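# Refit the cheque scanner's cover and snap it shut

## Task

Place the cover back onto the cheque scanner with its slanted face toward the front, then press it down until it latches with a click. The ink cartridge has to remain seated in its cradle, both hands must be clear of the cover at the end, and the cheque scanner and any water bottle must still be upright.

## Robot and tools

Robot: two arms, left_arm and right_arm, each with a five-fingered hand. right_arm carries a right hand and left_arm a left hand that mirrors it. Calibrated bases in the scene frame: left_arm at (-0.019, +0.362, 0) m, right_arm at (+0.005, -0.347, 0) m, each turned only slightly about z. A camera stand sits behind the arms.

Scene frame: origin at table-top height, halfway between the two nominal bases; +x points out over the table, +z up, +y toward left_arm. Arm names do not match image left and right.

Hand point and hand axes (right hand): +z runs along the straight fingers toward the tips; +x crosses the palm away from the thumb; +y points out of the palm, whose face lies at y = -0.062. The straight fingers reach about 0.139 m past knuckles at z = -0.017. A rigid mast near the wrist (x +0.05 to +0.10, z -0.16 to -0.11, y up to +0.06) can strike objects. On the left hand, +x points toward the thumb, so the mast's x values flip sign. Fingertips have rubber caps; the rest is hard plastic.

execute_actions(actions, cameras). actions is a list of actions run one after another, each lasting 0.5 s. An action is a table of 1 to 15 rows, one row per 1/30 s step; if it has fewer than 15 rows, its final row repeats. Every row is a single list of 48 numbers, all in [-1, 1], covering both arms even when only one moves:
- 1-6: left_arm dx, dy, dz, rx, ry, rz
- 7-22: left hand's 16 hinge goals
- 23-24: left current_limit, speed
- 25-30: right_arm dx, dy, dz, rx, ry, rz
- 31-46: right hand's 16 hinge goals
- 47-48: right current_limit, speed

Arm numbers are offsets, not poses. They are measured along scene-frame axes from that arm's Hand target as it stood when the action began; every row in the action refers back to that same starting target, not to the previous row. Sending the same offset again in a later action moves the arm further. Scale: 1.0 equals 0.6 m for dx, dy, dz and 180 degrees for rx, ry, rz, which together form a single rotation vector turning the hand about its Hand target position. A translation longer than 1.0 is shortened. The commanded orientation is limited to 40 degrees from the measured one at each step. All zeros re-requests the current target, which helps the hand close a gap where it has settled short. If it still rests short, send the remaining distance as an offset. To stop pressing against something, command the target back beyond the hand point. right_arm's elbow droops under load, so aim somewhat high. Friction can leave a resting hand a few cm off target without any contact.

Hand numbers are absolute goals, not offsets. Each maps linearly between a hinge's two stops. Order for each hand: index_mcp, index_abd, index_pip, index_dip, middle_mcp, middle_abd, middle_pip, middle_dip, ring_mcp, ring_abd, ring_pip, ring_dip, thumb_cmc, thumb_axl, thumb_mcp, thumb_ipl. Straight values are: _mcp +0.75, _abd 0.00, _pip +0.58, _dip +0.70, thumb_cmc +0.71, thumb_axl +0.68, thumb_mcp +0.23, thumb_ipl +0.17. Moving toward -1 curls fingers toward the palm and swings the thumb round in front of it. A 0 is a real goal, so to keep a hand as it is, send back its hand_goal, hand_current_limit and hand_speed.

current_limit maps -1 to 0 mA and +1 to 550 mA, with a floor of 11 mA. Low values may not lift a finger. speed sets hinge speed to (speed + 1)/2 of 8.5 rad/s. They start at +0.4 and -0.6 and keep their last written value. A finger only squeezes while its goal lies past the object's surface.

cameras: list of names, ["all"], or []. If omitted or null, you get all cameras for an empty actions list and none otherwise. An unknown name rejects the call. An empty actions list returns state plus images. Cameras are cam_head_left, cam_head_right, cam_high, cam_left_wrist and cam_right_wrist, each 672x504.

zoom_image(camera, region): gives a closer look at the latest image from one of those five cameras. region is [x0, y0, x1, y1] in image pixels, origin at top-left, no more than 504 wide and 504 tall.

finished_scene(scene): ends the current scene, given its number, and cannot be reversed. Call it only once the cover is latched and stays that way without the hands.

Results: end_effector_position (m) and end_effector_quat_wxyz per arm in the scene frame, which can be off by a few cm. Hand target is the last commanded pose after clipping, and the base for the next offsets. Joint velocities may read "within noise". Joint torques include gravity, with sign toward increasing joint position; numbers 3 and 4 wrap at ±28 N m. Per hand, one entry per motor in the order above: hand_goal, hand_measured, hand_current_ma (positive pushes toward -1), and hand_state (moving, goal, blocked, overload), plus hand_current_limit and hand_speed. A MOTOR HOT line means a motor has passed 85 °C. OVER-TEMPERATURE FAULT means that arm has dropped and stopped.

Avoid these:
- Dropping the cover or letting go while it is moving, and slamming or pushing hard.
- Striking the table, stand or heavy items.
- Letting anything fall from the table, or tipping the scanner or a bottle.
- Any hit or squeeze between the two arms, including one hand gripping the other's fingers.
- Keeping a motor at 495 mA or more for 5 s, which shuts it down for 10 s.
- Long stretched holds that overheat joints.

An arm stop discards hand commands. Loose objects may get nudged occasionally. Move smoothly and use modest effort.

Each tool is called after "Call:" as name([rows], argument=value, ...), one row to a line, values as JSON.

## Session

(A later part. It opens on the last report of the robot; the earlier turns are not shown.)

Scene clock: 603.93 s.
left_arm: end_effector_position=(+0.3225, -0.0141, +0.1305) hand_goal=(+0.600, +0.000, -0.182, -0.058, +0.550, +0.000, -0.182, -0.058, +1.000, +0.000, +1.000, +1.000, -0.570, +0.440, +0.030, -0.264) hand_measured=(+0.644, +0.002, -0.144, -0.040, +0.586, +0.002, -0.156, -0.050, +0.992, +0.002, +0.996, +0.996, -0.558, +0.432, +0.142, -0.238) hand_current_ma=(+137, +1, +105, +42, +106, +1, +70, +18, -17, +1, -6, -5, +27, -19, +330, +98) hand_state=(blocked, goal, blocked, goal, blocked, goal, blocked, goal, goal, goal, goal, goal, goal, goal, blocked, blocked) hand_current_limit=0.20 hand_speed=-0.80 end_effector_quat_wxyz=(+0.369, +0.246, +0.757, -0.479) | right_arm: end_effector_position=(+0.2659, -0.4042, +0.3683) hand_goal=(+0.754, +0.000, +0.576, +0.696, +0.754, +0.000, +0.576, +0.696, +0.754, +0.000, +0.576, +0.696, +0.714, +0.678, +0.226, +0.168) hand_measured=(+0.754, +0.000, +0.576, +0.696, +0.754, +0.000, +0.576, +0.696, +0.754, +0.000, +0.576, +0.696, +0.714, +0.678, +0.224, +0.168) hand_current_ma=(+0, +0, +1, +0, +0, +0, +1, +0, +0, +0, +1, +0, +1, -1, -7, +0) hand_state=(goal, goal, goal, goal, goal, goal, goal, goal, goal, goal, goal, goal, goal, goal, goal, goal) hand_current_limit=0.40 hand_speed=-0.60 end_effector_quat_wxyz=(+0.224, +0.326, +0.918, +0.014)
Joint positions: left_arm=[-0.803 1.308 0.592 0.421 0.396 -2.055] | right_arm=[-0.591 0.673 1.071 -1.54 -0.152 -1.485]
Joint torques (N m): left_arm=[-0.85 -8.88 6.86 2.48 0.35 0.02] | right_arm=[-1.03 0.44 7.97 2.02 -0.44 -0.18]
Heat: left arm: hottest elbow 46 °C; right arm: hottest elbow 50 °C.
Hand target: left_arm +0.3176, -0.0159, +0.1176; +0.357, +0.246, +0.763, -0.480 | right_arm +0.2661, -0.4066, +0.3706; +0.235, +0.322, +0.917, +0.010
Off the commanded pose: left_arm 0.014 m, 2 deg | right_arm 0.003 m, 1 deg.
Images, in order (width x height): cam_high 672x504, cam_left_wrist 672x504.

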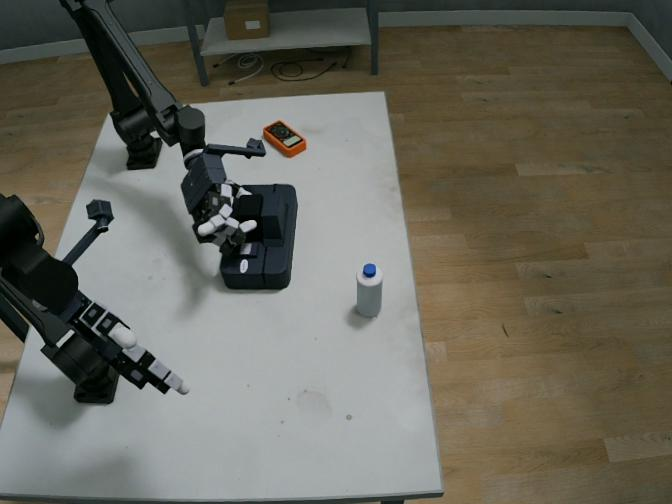

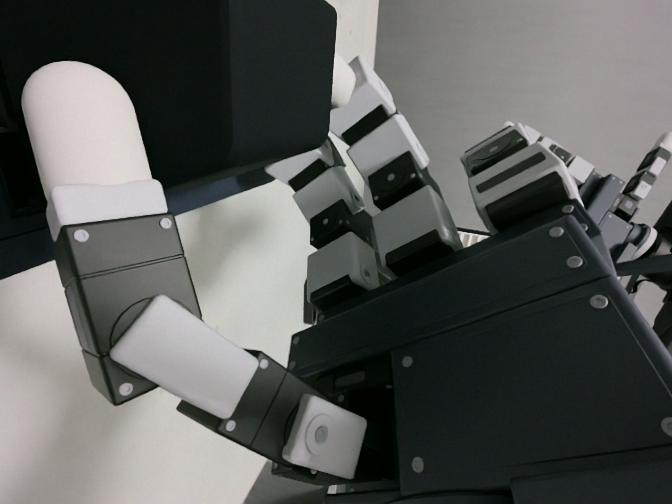

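Call:
zoom_image(camera="cam_left_wrist", region=[0, 0, 60, 80])

Call:
zoom_image(camera="cam_left_wrist", region=[0, 80, 80, 280])

Scaled by 6.300 from the camera's 672x504 image, which has a finer 960x720 frame.

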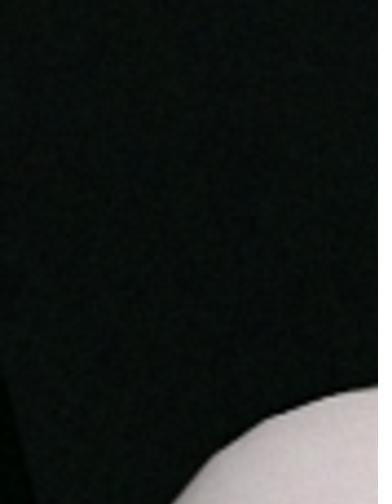

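Scaled by 2.520 from the camera's 672x504 image, which has a finer 960x720 frame.

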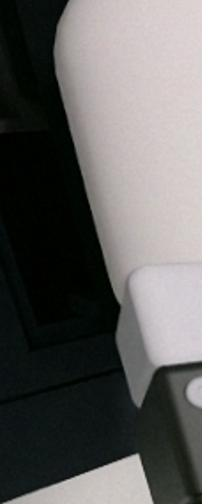

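Call:
execute_actions([
  [[0.0,0.00,0.05,0,0,0,0.60,0,-0.1825,-0.058,0.55,0,-0.1825,-0.058,1,0,1,1,-0.571,0.44,0.03,-0.265,0.2,-0.8,0,0,0,0,0,0,0.754,0,0.576,0.696,0.754,0,0.576,0.696,0.754,0,0.576,0.696,0.714,0.678,0.226,0.168,0.4,-0.6]],
  [[-0.015,0.025,0.01,0,0,0,0.60,0,-0.1825,-0.058,0.55,0,-0.1825,-0.058,1,0,1,1,-0.571,0.44,0.03,-0.265,0.2,-0.8,0,0,0,0,0,0,0.754,0,0.576,0.696,0.754,0,0.576,0.696,0.754,0,0.576,0.696,0.714,0.678,0.226,0.168,0.4,-0.6]],
], cameras=["cam_high","cam_left_wrist"])

Call:
zoom_image(camera="cam_high", region=[225, 160, 285, 250])

Call:
zoom_image(camera="cam_left_wrist", region=[0, 0, 400, 300])

Scene clock: 643.53 s.
left_arm: end_effector_position=(+0.3067, -0.0035, +0.1498) hand_goal=(+0.600, +0.000, -0.182, -0.058, +0.550, +0.000, -0.182, -0.058, +1.000, +0.000, +1.000, +1.000, -0.570, +0.440, +0.030, -0.264) hand_measured=(+0.642, +0.000, -0.144, -0.036, +0.588, +0.002, -0.154, -0.050, +0.992, +0.002, +0.996, +0.996, -0.546, +0.438, +0.126, -0.238) hand_current_ma=(+136, +0, +110, +55, +115, +1, +76, +14, -17, +1, -6, -5, +64, -2, +330, +98) hand_state=(blocked, goal, blocked, blocked, blocked, goal, blocked, goal, goal, goal, goal, goal, blocked, goal, blocked, blocked) hand_current_limit=0.20 hand_speed=-0.80 end_effector_quat_wxyz=(+0.354, +0.251, +0.763, -0.479) | right_arm: end_effector_position=(+0.2659, -0.4042, +0.3683) hand_goal=(+0.754, +0.000, +0.576, +0.696, +0.754, +0.000, +0.576, +0.696, +0.754, +0.000, +0.576, +0.696, +0.714, +0.678, +0.226, +0.168) hand_measured=(+0.754, +0.000, +0.576, +0.696, +0.754, +0.000, +0.576, +0.696, +0.754, +0.000, +0.576, +0.696, +0.714, +0.678, +0.224, +0.168) hand_current_ma=(+0, +0, +1, +0, +0, +0, +1, +0, +0, +0, +1, +0, +1, -1, -7, +0) hand_state=(goal, goal, goal, goal, goal, goal, goal, goal, goal, goal, goal, goal, goal, goal, goal, goal) hand_current_limit=0.40 hand_speed=-0.60 end_effector_quat_wxyz=(+0.224, +0.326, +0.918, +0.014)
Joint positions: left_arm=[-0.807 1.206 0.592 0.291 0.41 -2.055] | right_arm=[-0.591 0.673 1.071 -1.54 -0.152 -1.485]
Joint torques (N m): left_arm=[-0.09 -9.76 7.99 1.73 0.12 0.05] | right_arm=[-0.91 0.44 7.95 2.02 -0.44 -0.18]
Heat: left arm: hottest elbow 43 °C; right arm: hottest elbow 50 °C.
Hand target: left_arm +0.3087, -0.0008, +0.1537; +0.357, +0.246, +0.763, -0.480 | right_arm +0.2661, -0.4066, +0.3706; +0.235, +0.322, +0.917, +0.010
Off the commanded pose: left_arm 0.005 m, 1 deg | right_arm 0.003 m, 1 deg.
Images, in order (width x height): cam_high 672x504, cam_left_wrist 672x504.

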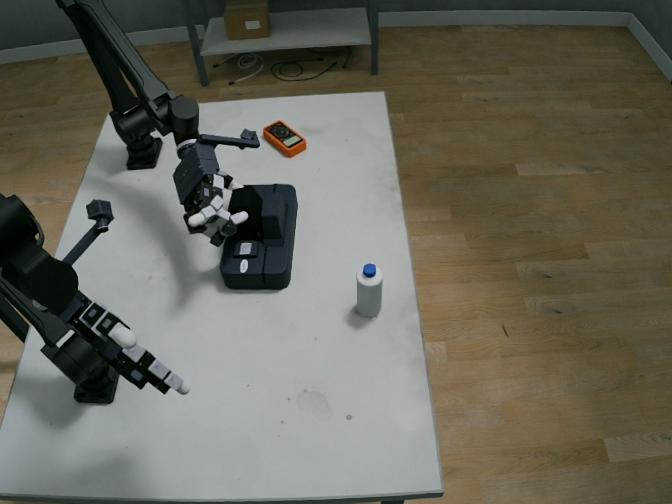

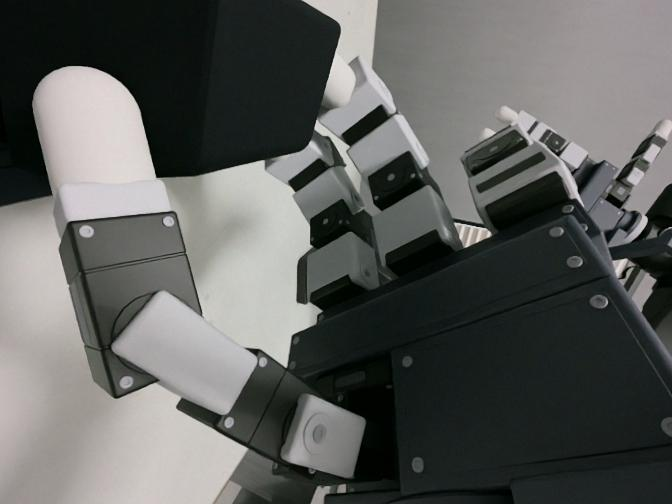

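Scaled by 5.600 from the camera's 672x504 image, which has a finer 960x720 frame.

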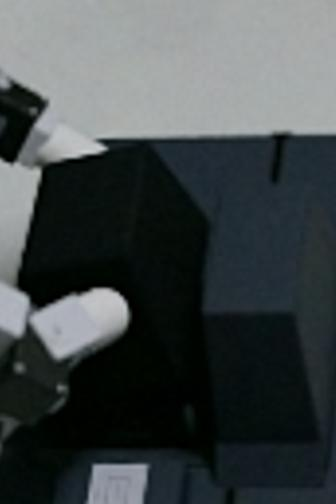

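Scaled by 1.260 from the camera's 672x504 image, which has a finer 960x720 frame.

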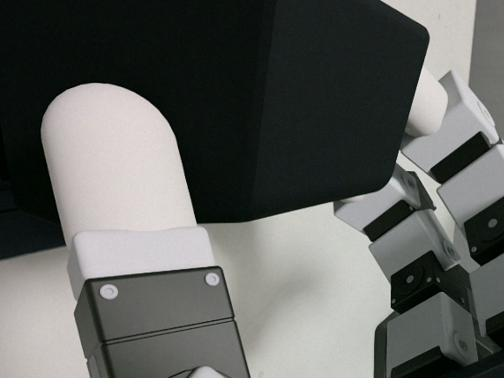

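Call:
zoom_image(camera="cam_high", region=[215, 180, 275, 245])

Call:
zoom_image(camera="cam_left_wrist", region=[0, 0, 350, 200])

Scaled by 7.754 from the camera's 672x504 image, which has a finer 960x720 frame.

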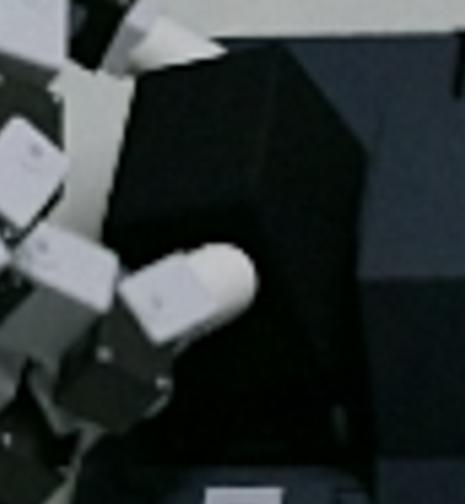

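Scaled by 1.440 from the camera's 672x504 image, which has a finer 960x720 frame.

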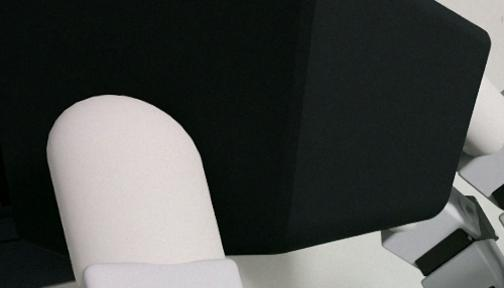

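Call:
execute_actions([
  [[0.0,0.00,0.02,0,0.04,0,0.60,0,-0.1825,-0.058,0.55,0,-0.1825,-0.058,1,0,1,1,-0.571,0.44,0.03,-0.265,0.2,-0.8,0,0,0,0,0,0,0.754,0,0.576,0.696,0.754,0,0.576,0.696,0.754,0,0.576,0.696,0.714,0.678,0.226,0.168,0.4,-0.6]],
], cameras=["cam_high","cam_left_wrist"])

Call:
zoom_image(camera="cam_high", region=[215, 180, 275, 245])

Scene clock: 689.60 s.
left_arm: end_effector_position=(+0.2963, +0.0087, +0.1372) hand_goal=(+0.600, +0.000, -0.182, -0.058, +0.550, +0.000, -0.182, -0.058, +1.000, +0.000, +1.000, +1.000, -0.570, +0.440, +0.030, -0.264) hand_measured=(+0.640, +0.000, -0.144, -0.038, +0.588, +0.000, -0.154, -0.050, +0.992, +0.002, +0.996, +0.996, -0.554, +0.436, +0.126, -0.238) hand_current_ma=(+121, +0, +109, +52, +117, +0, +76, +18, -17, +1, -6, -5, +38, -9, +330, +98) hand_state=(blocked, goal, blocked, blocked, blocked, goal, blocked, goal, goal, goal, goal, goal, goal, goal, blocked, blocked) hand_current_limit=0.20 hand_speed=-0.80 end_effector_quat_wxyz=(+0.291, +0.238, +0.796, -0.475) | right_arm: end_effector_position=(+0.2659, -0.4042, +0.3683) hand_goal=(+0.754, +0.000, +0.576, +0.696, +0.754, +0.000, +0.576, +0.696, +0.754, +0.000, +0.576, +0.696, +0.714, +0.678, +0.226, +0.168) hand_measured=(+0.754, +0.000, +0.576, +0.696, +0.754, +0.000, +0.576, +0.696, +0.754, +0.000, +0.576, +0.696, +0.714, +0.678, +0.224, +0.168) hand_current_ma=(+0, +0, +1, +0, +0, +0, +1, +0, +0, +0, +1, +0, +1, -1, -7, +0) hand_state=(goal, goal, goal, goal, goal, goal, goal, goal, goal, goal, goal, goal, goal, goal, goal, goal) hand_current_limit=0.40 hand_speed=-0.60 end_effector_quat_wxyz=(+0.224, +0.326, +0.918, +0.014)
Joint positions: left_arm=[-0.774 1.19 0.626 0.121 0.48 -2.085] | right_arm=[-0.591 0.673 1.071 -1.54 -0.152 -1.485]
Joint torques (N m): left_arm=[-0.32 -9.47 11.23 1.55 0.33 0.15] | right_arm=[-0.97 0.44 7.95 2 -0.44 -0.18]
Heat: left arm: hottest elbow 44 °C; right arm: hottest elbow 50 °C.
Hand target: left_arm +0.3087, -0.0009, +0.1658; +0.308, +0.215, +0.784, -0.494 | right_arm +0.2661, -0.4066, +0.3706; +0.235, +0.322, +0.917, +0.010
Off the commanded pose: left_arm 0.032 m, 4 deg | right_arm 0.003 m, 1 deg.
joint sent to its limit (left arm) — joint 6 (wrist roll), lower limit. The joint targets are off in orientation, not in position.
Images, in order (width x height): cam_high 672x504, cam_left_wrist 672x504.

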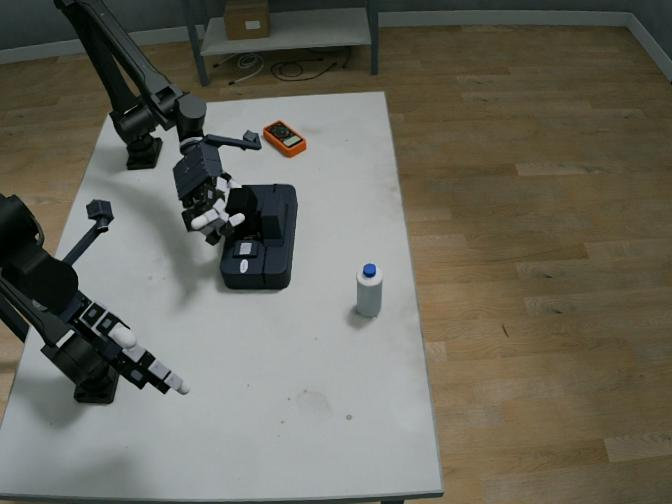

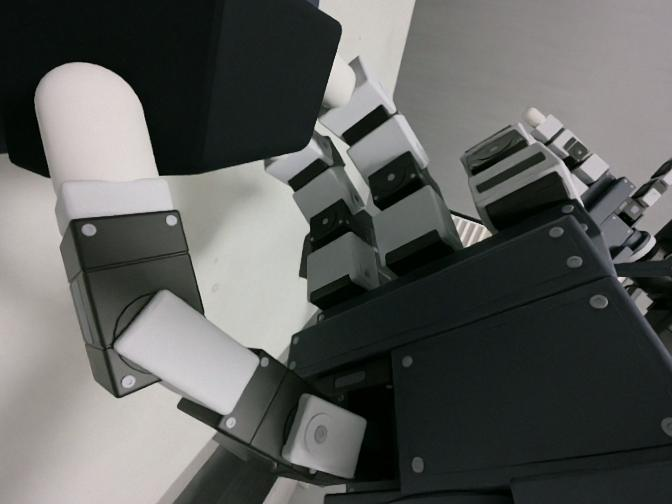

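Scaled by 7.754 from the camera's 672x504 image, which has a finer 960x720 frame.

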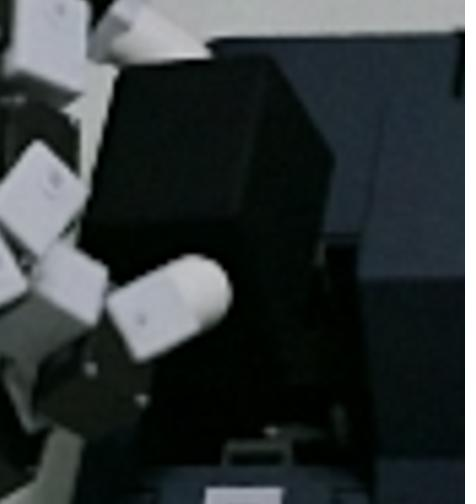

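Call:
execute_actions([
  [[0.0,0.00,0.0,0,-0.04,0,0.60,0,-0.1825,-0.058,0.55,0,-0.1825,-0.058,1,0,1,1,-0.571,0.44,0.03,-0.265,0.2,-0.8,0,0,0,0,0,0,0.754,0,0.576,0.696,0.754,0,0.576,0.696,0.754,0,0.576,0.696,0.714,0.678,0.226,0.168,0.4,-0.6]],
  [[0.025,-0.02,0.0,0,0,0,0.60,0,-0.1825,-0.058,0.55,0,-0.1825,-0.058,1,0,1,1,-0.571,0.44,0.03,-0.265,0.2,-0.8,0,0,0,0,0,0,0.754,0,0.576,0.696,0.754,0,0.576,0.696,0.754,0,0.576,0.696,0.714,0.678,0.226,0.168,0.4,-0.6]],
], cameras=["cam_high","cam_left_wrist"])

Call:
zoom_image(camera="cam_high", region=[215, 180, 275, 245])

Call:
zoom_image(camera="cam_left_wrist", region=[0, 0, 400, 300])

Scene clock: 704.80 s.
left_arm: end_effector_position=(+0.3096, +0.0010, +0.1452) hand_goal=(+0.600, +0.000, -0.182, -0.058, +0.550, +0.000, -0.182, -0.058, +1.000, +0.000, +1.000, +1.000, -0.570, +0.440, +0.030, -0.264) hand_measured=(+0.640, +0.000, -0.144, -0.038, +0.588, +0.000, -0.154, -0.048, +0.992, +0.002, +0.996, +0.996, -0.554, +0.436, +0.126, -0.238) hand_current_ma=(+121, +1, +109, +51, +117, +0, +76, +18, -17, +1, -6, -5, +38, -9, +330, +98) hand_state=(blocked, goal, blocked, blocked, blocked, goal, blocked, goal, goal, goal, goal, goal, goal, goal, blocked, blocked) hand_current_limit=0.20 hand_speed=-0.80 end_effector_quat_wxyz=(+0.338, +0.239, +0.778, -0.472) | right_arm: end_effector_position=(+0.2659, -0.4042, +0.3683) hand_goal=(+0.754, +0.000, +0.576, +0.696, +0.754, +0.000, +0.576, +0.696, +0.754, +0.000, +0.576, +0.696, +0.714, +0.678, +0.226, +0.168) hand_measured=(+0.754, +0.000, +0.576, +0.696, +0.754, +0.000, +0.576, +0.696, +0.754, +0.000, +0.576, +0.696, +0.714, +0.678, +0.224, +0.168) hand_current_ma=(+0, +0, +1, +0, +0, +0, +1, +0, +0, +0, +1, +0, +1, -1, -7, +0) hand_state=(goal, goal, goal, goal, goal, goal, goal, goal, goal, goal, goal, goal, goal, goal, goal, goal) hand_current_limit=0.40 hand_speed=-0.60 end_effector_quat_wxyz=(+0.224, +0.326, +0.918, +0.014)
Joint positions: left_arm=[-0.792 1.211 0.613 0.234 0.414 -2.071] | right_arm=[-0.591 0.673 1.071 -1.54 -0.152 -1.485]
Joint torques (N m): left_arm=[-0.32 -7.65 10.86 2.66 0.27 0.25] | right_arm=[-0.97 0.38 7.97 2.02 -0.45 -0.18]
Heat: left arm: hottest elbow 45 °C; right arm: hottest elbow 50 °C.
Hand target: left_arm +0.3237, -0.0128, +0.1657; +0.357, +0.246, +0.763, -0.480 | right_arm +0.2661, -0.4066, +0.3706; +0.235, +0.322, +0.917, +0.010
Off the commanded pose: left_arm 0.029 m, 3 deg | right_arm 0.003 m, 1 deg.
Images, in order (width x height): cam_high 672x504, cam_left_wrist 672x504.

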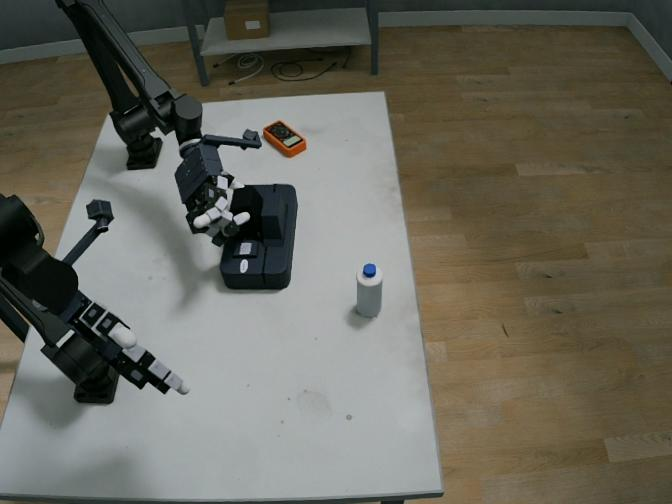

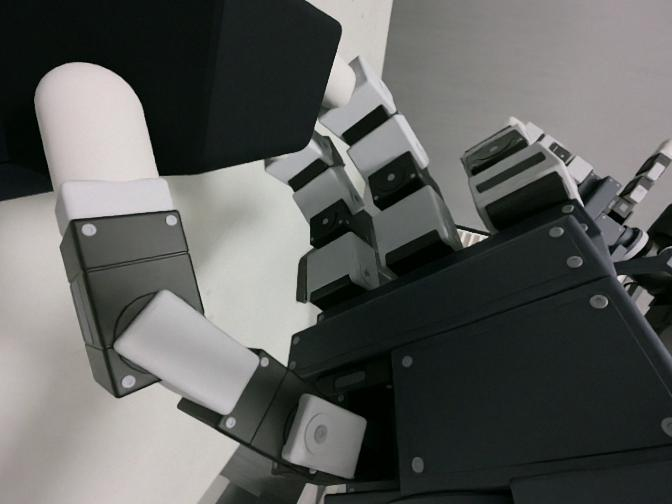

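Scaled by 7.754 from the camera's 672x504 image, which has a finer 960x720 frame.

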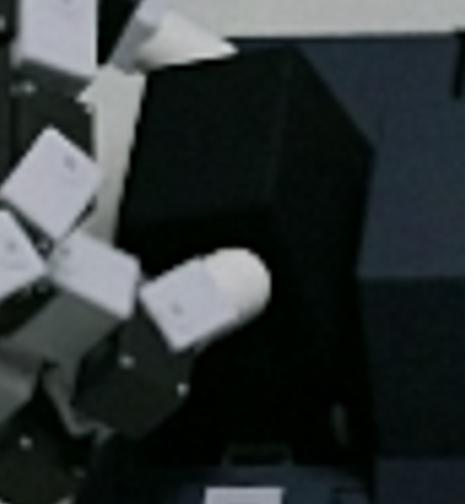

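Scaled by 1.260 from the camera's 672x504 image, which has a finer 960x720 frame.

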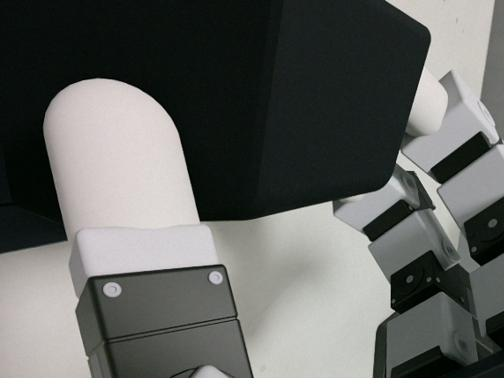

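Call:
execute_actions([
  [[0.012,-0.012,0.0,0,0,0,0.60,0,-0.1825,-0.058,0.55,0,-0.1825,-0.058,1,0,1,1,-0.571,0.44,0.03,-0.265,0.2,-0.8,0,0,0,0,0,0,0.754,0,0.576,0.696,0.754,0,0.576,0.696,0.754,0,0.576,0.696,0.714,0.678,0.226,0.168,0.4,-0.6]],
], cameras=["cam_high","cam_left_wrist"])

Call:
zoom_image(camera="cam_high", region=[225, 180, 285, 245])

Scene clock: 719.30 s.
left_arm: end_effector_position=(+0.3156, -0.0055, +0.1464) hand_goal=(+0.600, +0.000, -0.182, -0.058, +0.550, +0.000, -0.182, -0.058, +1.000, +0.000, +1.000, +1.000, -0.570, +0.440, +0.030, -0.264) hand_measured=(+0.640, +0.000, -0.144, -0.038, +0.588, +0.000, -0.154, -0.048, +0.992, +0.002, +0.996, +0.996, -0.554, +0.436, +0.126, -0.238) hand_current_ma=(+121, +1, +109, +51, +117, +0, +76, +18, -17, +1, -6, -5, +38, -9, +330, +98) hand_state=(blocked, goal, blocked, blocked, blocked, goal, blocked, goal, goal, goal, goal, goal, goal, goal, blocked, blocked) hand_current_limit=0.20 hand_speed=-0.80 end_effector_quat_wxyz=(+0.339, +0.239, +0.777, -0.473) | right_arm: end_effector_position=(+0.2659, -0.4042, +0.3683) hand_goal=(+0.754, +0.000, +0.576, +0.696, +0.754, +0.000, +0.576, +0.696, +0.754, +0.000, +0.576, +0.696, +0.714, +0.678, +0.226, +0.168) hand_measured=(+0.754, +0.000, +0.576, +0.696, +0.754, +0.000, +0.576, +0.696, +0.754, +0.000, +0.576, +0.696, +0.714, +0.678, +0.224, +0.168) hand_current_ma=(+0, +0, +1, +0, +0, +0, +1, +0, +0, +0, +1, +0, +1, -1, -7, +0) hand_state=(goal, goal, goal, goal, goal, goal, goal, goal, goal, goal, goal, goal, goal, goal, goal, goal) hand_current_limit=0.40 hand_speed=-0.60 end_effector_quat_wxyz=(+0.224, +0.326, +0.918, +0.014)
Joint positions: left_arm=[-0.792 1.235 0.634 0.239 0.415 -2.071] | right_arm=[-0.591 0.673 1.071 -1.54 -0.152 -1.485]
Joint torques (N m): left_arm=[-0.21 -7.36 11.32 2.73 0.27 0.3] | right_arm=[-0.97 0.5 7.95 2 -0.44 -0.18]
Heat: left arm: hottest elbow 48 °C; right arm: hottest elbow 50 °C.
Hand target: left_arm +0.3309, -0.0201, +0.1657; +0.357, +0.246, +0.763, -0.480 | right_arm +0.2661, -0.4066, +0.3706; +0.235, +0.322, +0.917, +0.010
Off the commanded pose: left_arm 0.029 m, 3 deg | right_arm 0.003 m, 1 deg.
Images, in order (width x height): cam_high 672x504, cam_left_wrist 672x504.

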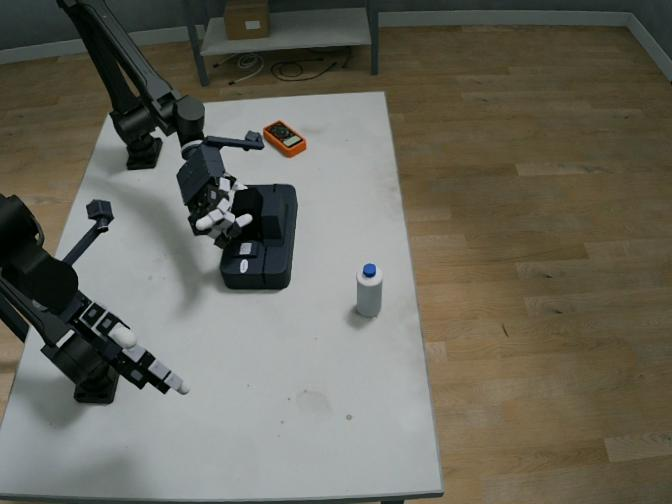

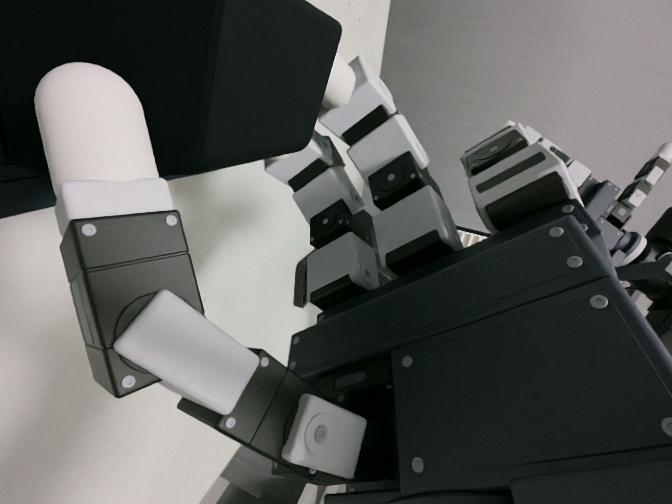

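Scaled by 7.754 from the camera's 672x504 image, which has a finer 960x720 frame.

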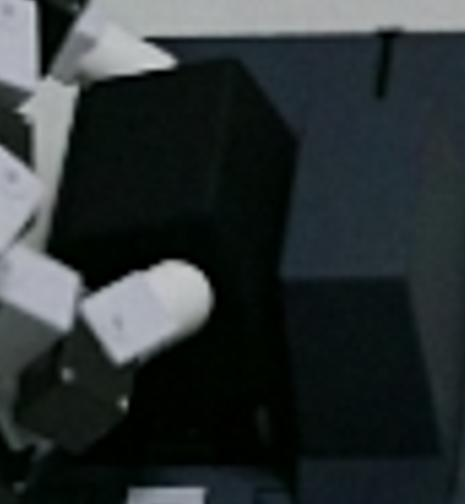

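Call:
execute_actions([
  [[0.004,-0.004,-0.03,0,0,0,0.60,0,-0.1825,-0.058,0.55,0,-0.1825,-0.058,1,0,1,1,-0.571,0.44,0.03,-0.265,0.2,-0.8,0,0,0,0,0,0,0.754,0,0.576,0.696,0.754,0,0.576,0.696,0.754,0,0.576,0.696,0.714,0.678,0.226,0.168,0.4,-0.6]],
], cameras=["cam_high","cam_left_wrist"])

Call:
zoom_image(camera="cam_high", region=[225, 180, 285, 245])

Scene clock: 724.63 s.
left_arm: end_effector_position=(+0.3199, -0.0132, +0.1409) hand_goal=(+0.600, +0.000, -0.182, -0.058, +0.550, +0.000, -0.182, -0.058, +1.000, +0.000, +1.000, +1.000, -0.570, +0.440, +0.030, -0.264) hand_measured=(+0.640, +0.002, -0.148, -0.048, +0.586, +0.002, -0.156, -0.052, +0.992, +0.002, +0.996, +0.996, -0.550, +0.436, +0.126, -0.238) hand_current_ma=(+121, +3, +97, +22, +109, +1, +68, +12, -17, +1, -6, -5, +51, -10, +330, +99) hand_state=(blocked, goal, blocked, goal, blocked, goal, blocked, goal, goal, goal, goal, goal, blocked, goal, blocked, blocked) hand_current_limit=0.20 hand_speed=-0.80 end_effector_quat_wxyz=(+0.342, +0.240, +0.771, -0.480) | right_arm: end_effector_position=(+0.2659, -0.4042, +0.3683) hand_goal=(+0.754, +0.000, +0.576, +0.696, +0.754, +0.000, +0.576, +0.696, +0.754, +0.000, +0.576, +0.696, +0.714, +0.678, +0.226, +0.168) hand_measured=(+0.754, +0.000, +0.576, +0.696, +0.754, +0.000, +0.576, +0.696, +0.754, +0.000, +0.576, +0.696, +0.714, +0.678, +0.224, +0.168) hand_current_ma=(+0, +0, +1, +0, +0, +0, +1, +0, +0, +0, +1, +0, +1, -1, -7, +0) hand_state=(goal, goal, goal, goal, goal, goal, goal, goal, goal, goal, goal, goal, goal, goal, goal, goal) hand_current_limit=0.40 hand_speed=-0.60 end_effector_quat_wxyz=(+0.224, +0.326, +0.918, +0.014)
Joint positions: left_arm=[-0.793 1.272 0.634 0.296 0.424 -2.076] | right_arm=[-0.591 0.673 1.071 -1.54 -0.152 -1.485]
Joint torques (N m): left_arm=[-0.32 -6.95 9.74 2.95 -0.1 0.38] | right_arm=[-0.97 0.44 7.97 2 -0.44 -0.17]
Heat: left arm: hottest elbow 49 °C; right arm: hottest elbow 50 °C.
Hand target: left_arm +0.3332, -0.0226, +0.1478; +0.357, +0.246, +0.763, -0.480 | right_arm +0.2661, -0.4066, +0.3706; +0.235, +0.322, +0.917, +0.010
Off the commanded pose: left_arm 0.018 m, 2 deg | right_arm 0.003 m, 1 deg.
Images, in order (width x height): cam_high 672x504, cam_left_wrist 672x504.

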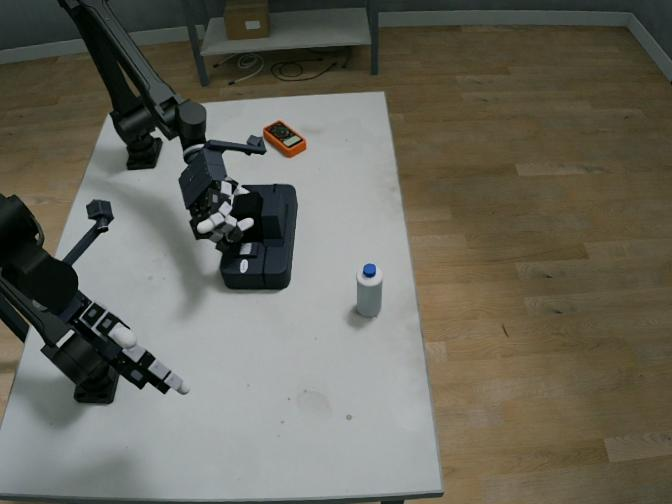

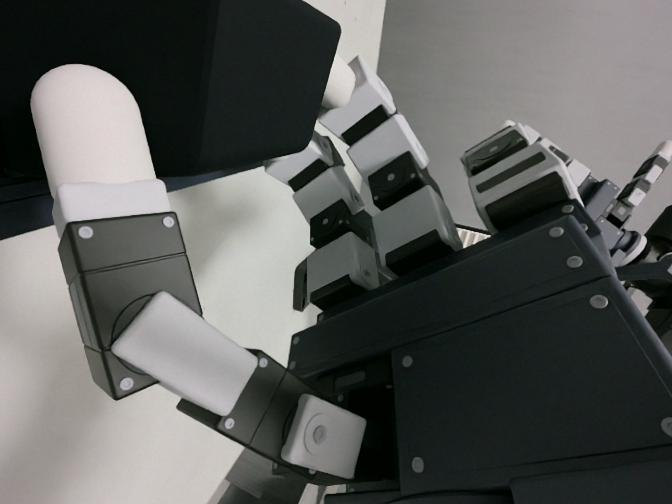

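Scaled by 7.754 from the camera's 672x504 image, which has a finer 960x720 frame.

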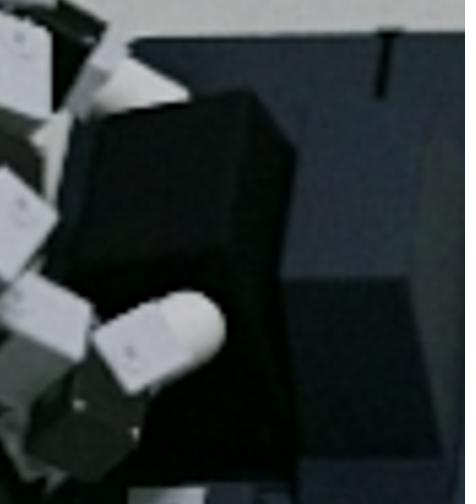

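Call:
execute_actions([
  [[0.002,0.0,-0.02,0,0,0,0.60,0,-0.1825,-0.058,0.55,0,-0.1825,-0.058,1,0,1,1,-0.571,0.44,0.03,-0.265,0.2,-0.8,0,0,0,0,0,0,0.754,0,0.576,0.696,0.754,0,0.576,0.696,0.754,0,0.576,0.696,0.714,0.678,0.226,0.168,0.4,-0.6]],
], cameras=["cam_high","cam_left_wrist"])

Call:
zoom_image(camera="cam_high", region=[225, 180, 285, 245])

Call:
zoom_image(camera="cam_left_wrist", region=[0, 0, 400, 300])

Scene clock: 729.40 s.
left_arm: end_effector_position=(+0.3229, -0.0180, +0.1363) hand_goal=(+0.600, +0.000, -0.182, -0.058, +0.550, +0.000, -0.182, -0.058, +1.000, +0.000, +1.000, +1.000, -0.570, +0.440, +0.030, -0.264) hand_measured=(+0.638, +0.004, -0.170, -0.062, +0.578, +0.002, -0.174, -0.060, +0.992, +0.002, +0.996, +0.996, -0.548, +0.432, +0.148, -0.236) hand_current_ma=(+120, +5, +23, -6, +79, +4, +16, -3, -17, +1, -6, -5, +54, -20, +330, +108) hand_state=(blocked, goal, goal, goal, blocked, goal, goal, goal, goal, goal, goal, goal, blocked, goal, blocked, blocked) hand_current_limit=0.20 hand_speed=-0.80 end_effector_quat_wxyz=(+0.344, +0.240, +0.768, -0.485) | right_arm: end_effector_position=(+0.2659, -0.4042, +0.3683) hand_goal=(+0.754, +0.000, +0.576, +0.696, +0.754, +0.000, +0.576, +0.696, +0.754, +0.000, +0.576, +0.696, +0.714, +0.678, +0.226, +0.168) hand_measured=(+0.754, +0.000, +0.576, +0.696, +0.754, +0.000, +0.576, +0.696, +0.754, +0.000, +0.576, +0.696, +0.714, +0.678, +0.224, +0.168) hand_current_ma=(+0, +0, +1, +0, +0, +0, +1, +0, +0, +0, +1, +0, +1, -1, -7, +0) hand_state=(goal, goal, goal, goal, goal, goal, goal, goal, goal, goal, goal, goal, goal, goal, goal, goal) hand_current_limit=0.40 hand_speed=-0.60 end_effector_quat_wxyz=(+0.224, +0.326, +0.918, +0.014)
Joint positions: left_arm=[-0.793 1.299 0.634 0.336 0.428 -2.081] | right_arm=[-0.591 0.673 1.071 -1.54 -0.152 -1.485]
Joint torques (N m): left_arm=[-0.56 -7.3 8.53 3.03 -0.18 0.4] | right_arm=[-0.91 0.38 7.97 2.02 -0.44 -0.18]
Heat: left arm: hottest elbow 49 °C; right arm: hottest elbow 50 °C.
Hand target: left_arm +0.3344, -0.0226, +0.1357; +0.357, +0.246, +0.763, -0.480 | right_arm +0.2661, -0.4066, +0.3706; +0.235, +0.322, +0.917, +0.010
Off the commanded pose: left_arm 0.012 m, 2 deg | right_arm 0.003 m, 1 deg.
Images, in order (width x height): cam_high 672x504, cam_left_wrist 672x504.

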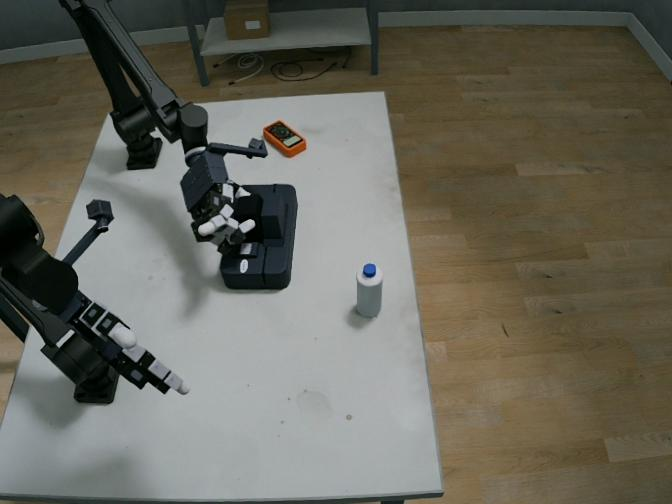

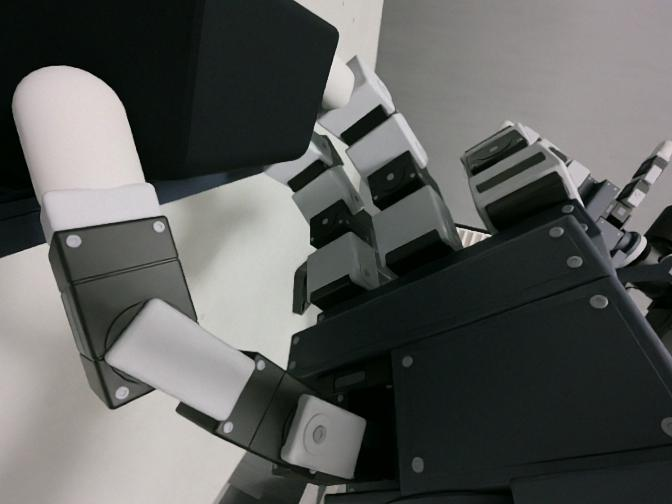

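Scaled by 7.754 from the camera's 672x504 image, which has a finer 960x720 frame.

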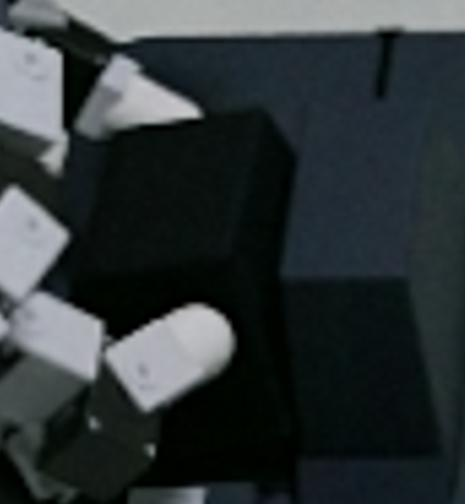

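Scaled by 1.260 from the camera's 672x504 image, which has a finer 960x720 frame.

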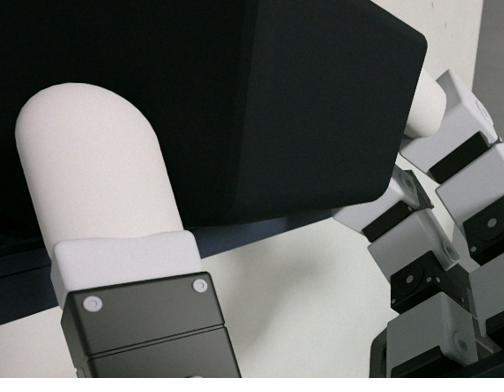

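Call:
execute_actions([
  [[-0.004,0.012,-0.015,0,0,0,0.60,0,-0.1825,-0.058,0.55,0,-0.1825,-0.058,1,0,1,1,-0.571,0.44,0.03,-0.265,0.2,-0.8,0,0,0,0,0,0,0.754,0,0.576,0.696,0.754,0,0.576,0.696,0.754,0,0.576,0.696,0.714,0.678,0.226,0.168,0.4,-0.6]],
], cameras=["cam_high","cam_left_wrist"])

Call:
zoom_image(camera="cam_high", region=[225, 180, 285, 245])

Call:
zoom_image(camera="cam_left_wrist", region=[0, 0, 400, 300])

Scene clock: 735.60 s.
left_arm: end_effector_position=(+0.3218, -0.0171, +0.1351) hand_goal=(+0.600, +0.000, -0.182, -0.058, +0.550, +0.000, -0.182, -0.058, +1.000, +0.000, +1.000, +1.000, -0.570, +0.440, +0.030, -0.264) hand_measured=(+0.638, +0.004, -0.172, -0.060, +0.578, +0.002, -0.172, -0.056, +0.992, +0.002, +0.996, +0.996, -0.550, +0.432, +0.148, -0.236) hand_current_ma=(+120, +5, +22, -2, +79, +4, +21, +2, -17, +1, -6, -5, +50, -20, +330, +108) hand_state=(blocked, goal, goal, goal, blocked, goal, goal, goal, goal, goal, goal, goal, blocked, goal, blocked, blocked) hand_current_limit=0.20 hand_speed=-0.80 end_effector_quat_wxyz=(+0.350, +0.242, +0.762, -0.489) | right_arm: end_effector_position=(+0.2659, -0.4042, +0.3683) hand_goal=(+0.754, +0.000, +0.576, +0.696, +0.754, +0.000, +0.576, +0.696, +0.754, +0.000, +0.576, +0.696, +0.714, +0.678, +0.226, +0.168) hand_measured=(+0.754, +0.000, +0.576, +0.696, +0.754, +0.000, +0.576, +0.696, +0.754, +0.000, +0.576, +0.696, +0.714, +0.678, +0.224, +0.168) hand_current_ma=(+0, +0, +1, +0, +0, +0, +1, +0, +0, +0, +1, +0, +1, -1, -7, +0) hand_state=(goal, goal, goal, goal, goal, goal, goal, goal, goal, goal, goal, goal, goal, goal, goal, goal) hand_current_limit=0.40 hand_speed=-0.60 end_effector_quat_wxyz=(+0.224, +0.326, +0.918, +0.014)
Joint positions: left_arm=[-0.793 1.3 0.617 0.372 0.431 -2.079] | right_arm=[-0.591 0.673 1.071 -1.54 -0.152 -1.485]
Joint torques (N m): left_arm=[0.21 -7.47 7.83 2.63 0.1 0.4] | right_arm=[-0.97 0.38 7.95 2.03 -0.44 -0.18]
Heat: left arm: hottest elbow 49 °C; right arm: hottest elbow 50 °C.
Hand target: left_arm +0.3321, -0.0152, +0.1267; +0.357, +0.246, +0.763, -0.480 | right_arm +0.2661, -0.4066, +0.3706; +0.235, +0.322, +0.917, +0.010
Off the commanded pose: left_arm 0.013 m, 1 deg | right_arm 0.003 m, 1 deg.
Images, in order (width x height): cam_high 672x504, cam_left_wrist 672x504.

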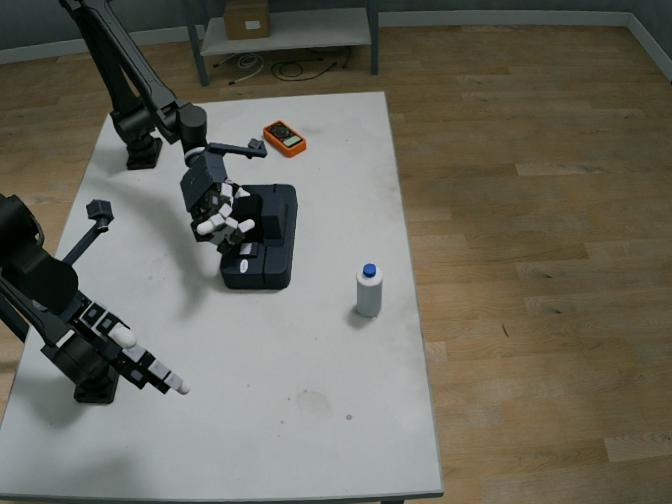

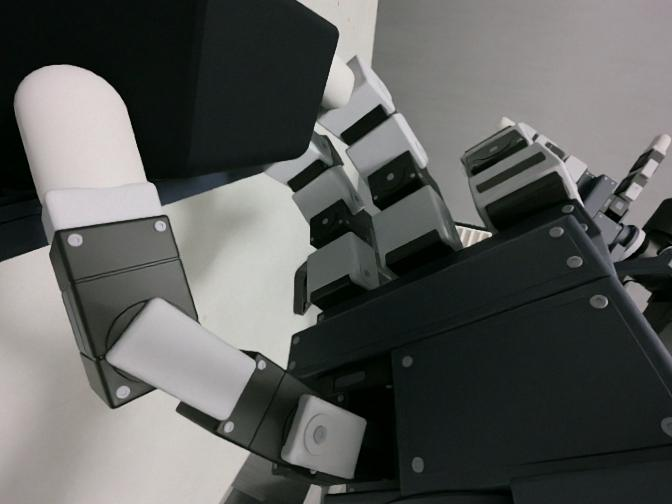

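Scaled by 7.754 from the camera's 672x504 image, which has a finer 960x720 frame.

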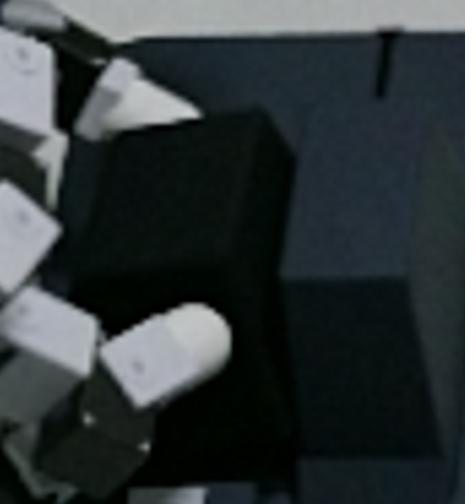

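Scaled by 1.260 from the camera's 672x504 image, which has a finer 960x720 frame.

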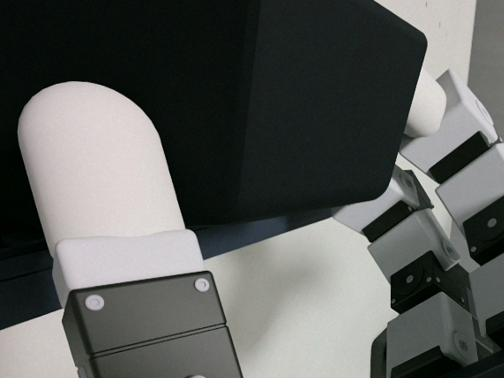

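Call:
execute_actions([
  [[0.0,0.006,-0.025,0,0,0,0.60,0,-0.1825,-0.058,0.55,0,-0.1825,-0.058,1,0,1,1,-0.571,0.44,0.03,-0.265,0.2,-0.8,0,0,0,0,0,0,0.754,0,0.576,0.696,0.754,0,0.576,0.696,0.754,0,0.576,0.696,0.714,0.678,0.226,0.168,0.4,-0.6]],
], cameras=["cam_high","cam_left_wrist"])

Call:
zoom_image(camera="cam_high", region=[225, 180, 285, 245])

Call:
zoom_image(camera="cam_left_wrist", region=[0, 0, 400, 300])

Scene clock: 743.53 s.
left_arm: end_effector_position=(+0.3218, -0.0168, +0.1328) hand_goal=(+0.600, +0.000, -0.182, -0.058, +0.550, +0.000, -0.182, -0.058, +1.000, +0.000, +1.000, +1.000, -0.570, +0.440, +0.030, -0.264) hand_measured=(+0.638, +0.004, -0.176, -0.068, +0.576, +0.002, -0.170, -0.056, +0.992, +0.002, +0.996, +0.996, -0.556, +0.430, +0.148, -0.236) hand_current_ma=(+120, +5, +12, -19, +73, +4, +25, +3, -17, +1, -6, -5, +32, -25, +330, +108) hand_state=(blocked, goal, goal, goal, blocked, goal, goal, goal, goal, goal, goal, goal, goal, goal, blocked, blocked) hand_current_limit=0.20 hand_speed=-0.80 end_effector_quat_wxyz=(+0.358, +0.246, +0.752, -0.496) | right_arm: end_effector_position=(+0.2659, -0.4042, +0.3683) hand_goal=(+0.754, +0.000, +0.576, +0.696, +0.754, +0.000, +0.576, +0.696, +0.754, +0.000, +0.576, +0.696, +0.714, +0.678, +0.226, +0.168) hand_measured=(+0.754, +0.000, +0.576, +0.696, +0.754, +0.000, +0.576, +0.696, +0.754, +0.000, +0.576, +0.696, +0.714, +0.678, +0.224, +0.168) hand_current_ma=(+0, +0, +1, +0, +0, +0, +1, +0, +0, +0, +1, +0, +1, -1, -7, +0) hand_state=(goal, goal, goal, goal, goal, goal, goal, goal, goal, goal, goal, goal, goal, goal, goal, goal) hand_current_limit=0.40 hand_speed=-0.60 end_effector_quat_wxyz=(+0.224, +0.326, +0.918, +0.014)
Joint positions: left_arm=[-0.789 1.31 0.595 0.433 0.441 -2.077] | right_arm=[-0.591 0.673 1.071 -1.54 -0.152 -1.485]
Joint torques (N m): left_arm=[0.62 -5.95 7.36 2.36 -0.03 0.44] | right_arm=[-1.03 0.38 7.95 2.03 -0.44 -0.18]
Heat: left arm: hottest elbow 49 °C; right arm: hottest elbow 50 °C.
Hand target: left_arm +0.3321, -0.0117, +0.1118; +0.357, +0.246, +0.763, -0.480 | right_arm +0.2661, -0.4066, +0.3706; +0.235, +0.322, +0.917, +0.010
Off the commanded pose: left_arm 0.024 m, 2 deg | right_arm 0.003 m, 1 deg.
Images, in order (width x height): cam_high 672x504, cam_left_wrist 672x504.

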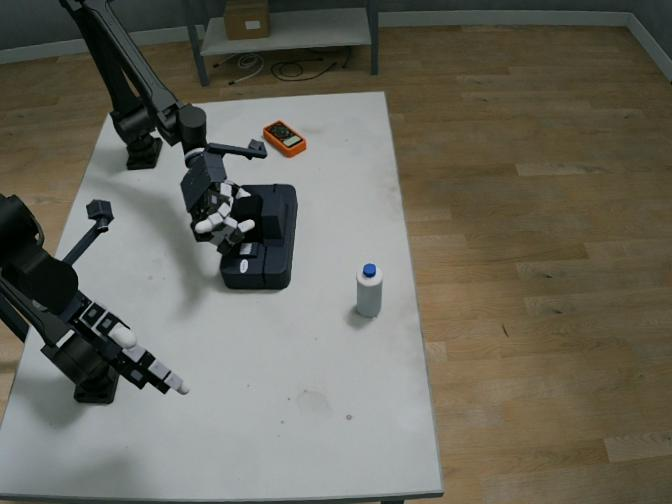

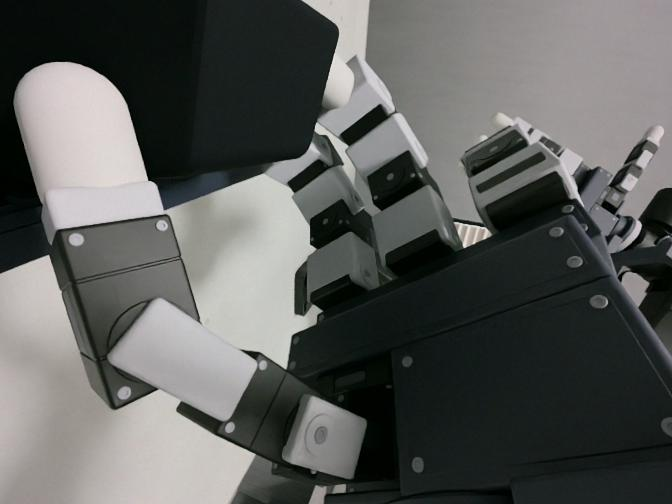

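Scaled by 7.754 from the camera's 672x504 image, which has a finer 960x720 frame.

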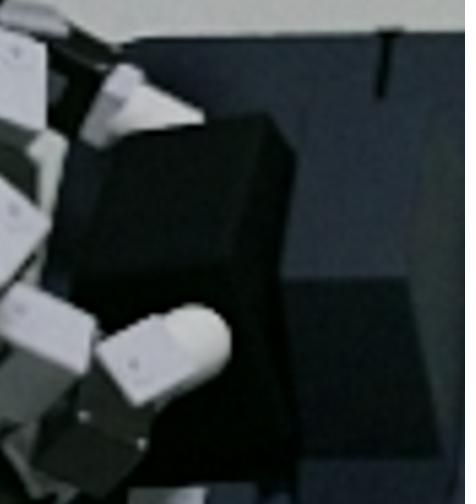

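Scaled by 1.260 from the camera's 672x504 image, which has a finer 960x720 frame.

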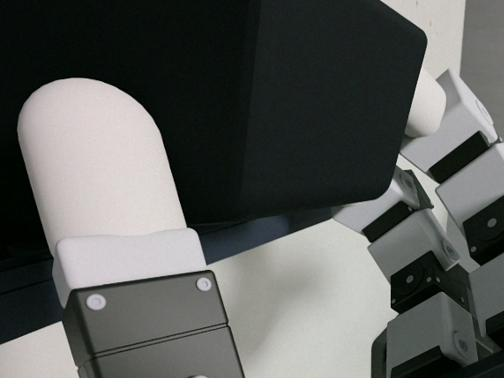

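Call:
execute_actions([
  [[-0.010,-0.004,0.025,0,0,0,0.60,0,-0.1825,-0.058,0.55,0,-0.1825,-0.058,1,0,1,1,-0.571,0.44,0.03,-0.265,0.2,-0.8,0,0,0,0,0,0,0.754,0,0.576,0.696,0.754,0,0.576,0.696,0.754,0,0.576,0.696,0.714,0.678,0.226,0.168,0.4,-0.6]],
], cameras=["cam_high"])

Call:
zoom_image(camera="cam_high", region=[225, 180, 285, 245])

Scene clock: 754.87 s.
left_arm: end_effector_position=(+0.3210, -0.0159, +0.1319) hand_goal=(+0.600, +0.000, -0.182, -0.058, +0.550, +0.000, -0.182, -0.058, +1.000, +0.000, +1.000, +1.000, -0.570, +0.440, +0.030, -0.264) hand_measured=(+0.642, +0.002, -0.174, -0.068, +0.576, +0.000, -0.170, -0.056, +0.992, +0.002, +0.996, +0.996, -0.554, +0.430, +0.148, -0.236) hand_current_ma=(+130, +2, +16, -21, +73, +1, +28, +3, -17, +1, -6, -5, +35, -23, +330, +108) hand_state=(blocked, goal, goal, goal, blocked, goal, goal, goal, goal, goal, goal, goal, goal, goal, blocked, blocked) hand_current_limit=0.20 hand_speed=-0.80 end_effector_quat_wxyz=(+0.358, +0.249, +0.754, -0.491) | right_arm: end_effector_position=(+0.2659, -0.4042, +0.3683) hand_goal=(+0.754, +0.000, +0.576, +0.696, +0.754, +0.000, +0.576, +0.696, +0.754, +0.000, +0.576, +0.696, +0.714, +0.678, +0.226, +0.168) hand_measured=(+0.754, +0.000, +0.576, +0.696, +0.754, +0.000, +0.576, +0.696, +0.754, +0.000, +0.576, +0.696, +0.714, +0.678, +0.224, +0.168) hand_current_ma=(+0, +0, +1, +0, +0, +0, +1, +0, +0, +0, +1, +0, +1, -1, -7, +0) hand_state=(goal, goal, goal, goal, goal, goal, goal, goal, goal, goal, goal, goal, goal, goal, goal, goal) hand_current_limit=0.40 hand_speed=-0.60 end_effector_quat_wxyz=(+0.224, +0.326, +0.918, +0.014)
Joint positions: left_arm=[-0.792 1.307 0.595 0.419 0.435 -2.066] | right_arm=[-0.591 0.673 1.071 -1.54 -0.152 -1.485]
Joint torques (N m): left_arm=[-0.73 -9.41 8.27 1.03 -0.45 0.3] | right_arm=[-0.91 0.38 7.94 2.02 -0.45 -0.17]
Heat: left arm: hottest elbow 48 °C; right arm: hottest elbow 50 °C.
Hand target: left_arm +0.3261, -0.0140, +0.1268; +0.357, +0.246, +0.763, -0.480 | right_arm +0.2661, -0.4066, +0.3706; +0.235, +0.322, +0.917, +0.010
Off the commanded pose: left_arm 0.007 m, 2 deg | right_arm 0.003 m, 1 deg.
Images, in order (width x height): cam_high 672x504.

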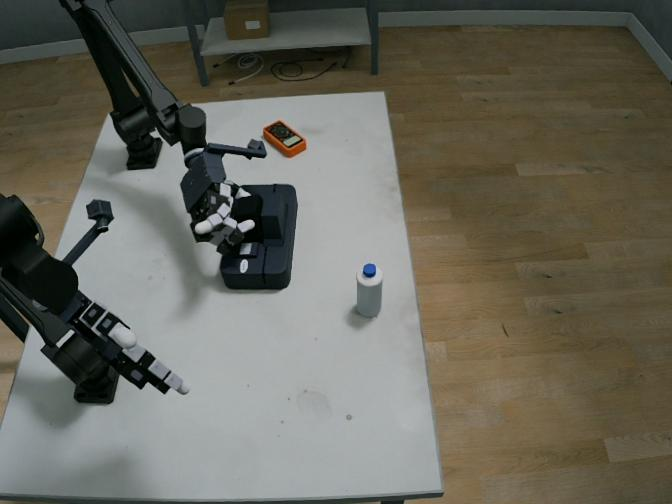

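Scaled by 7.754 from the camera's 672x504 image, which has a finer 960x720 frame.

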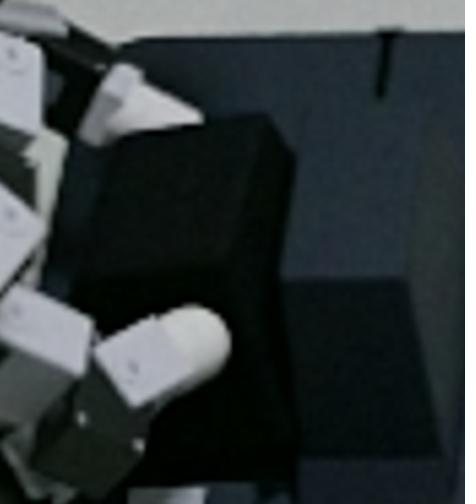

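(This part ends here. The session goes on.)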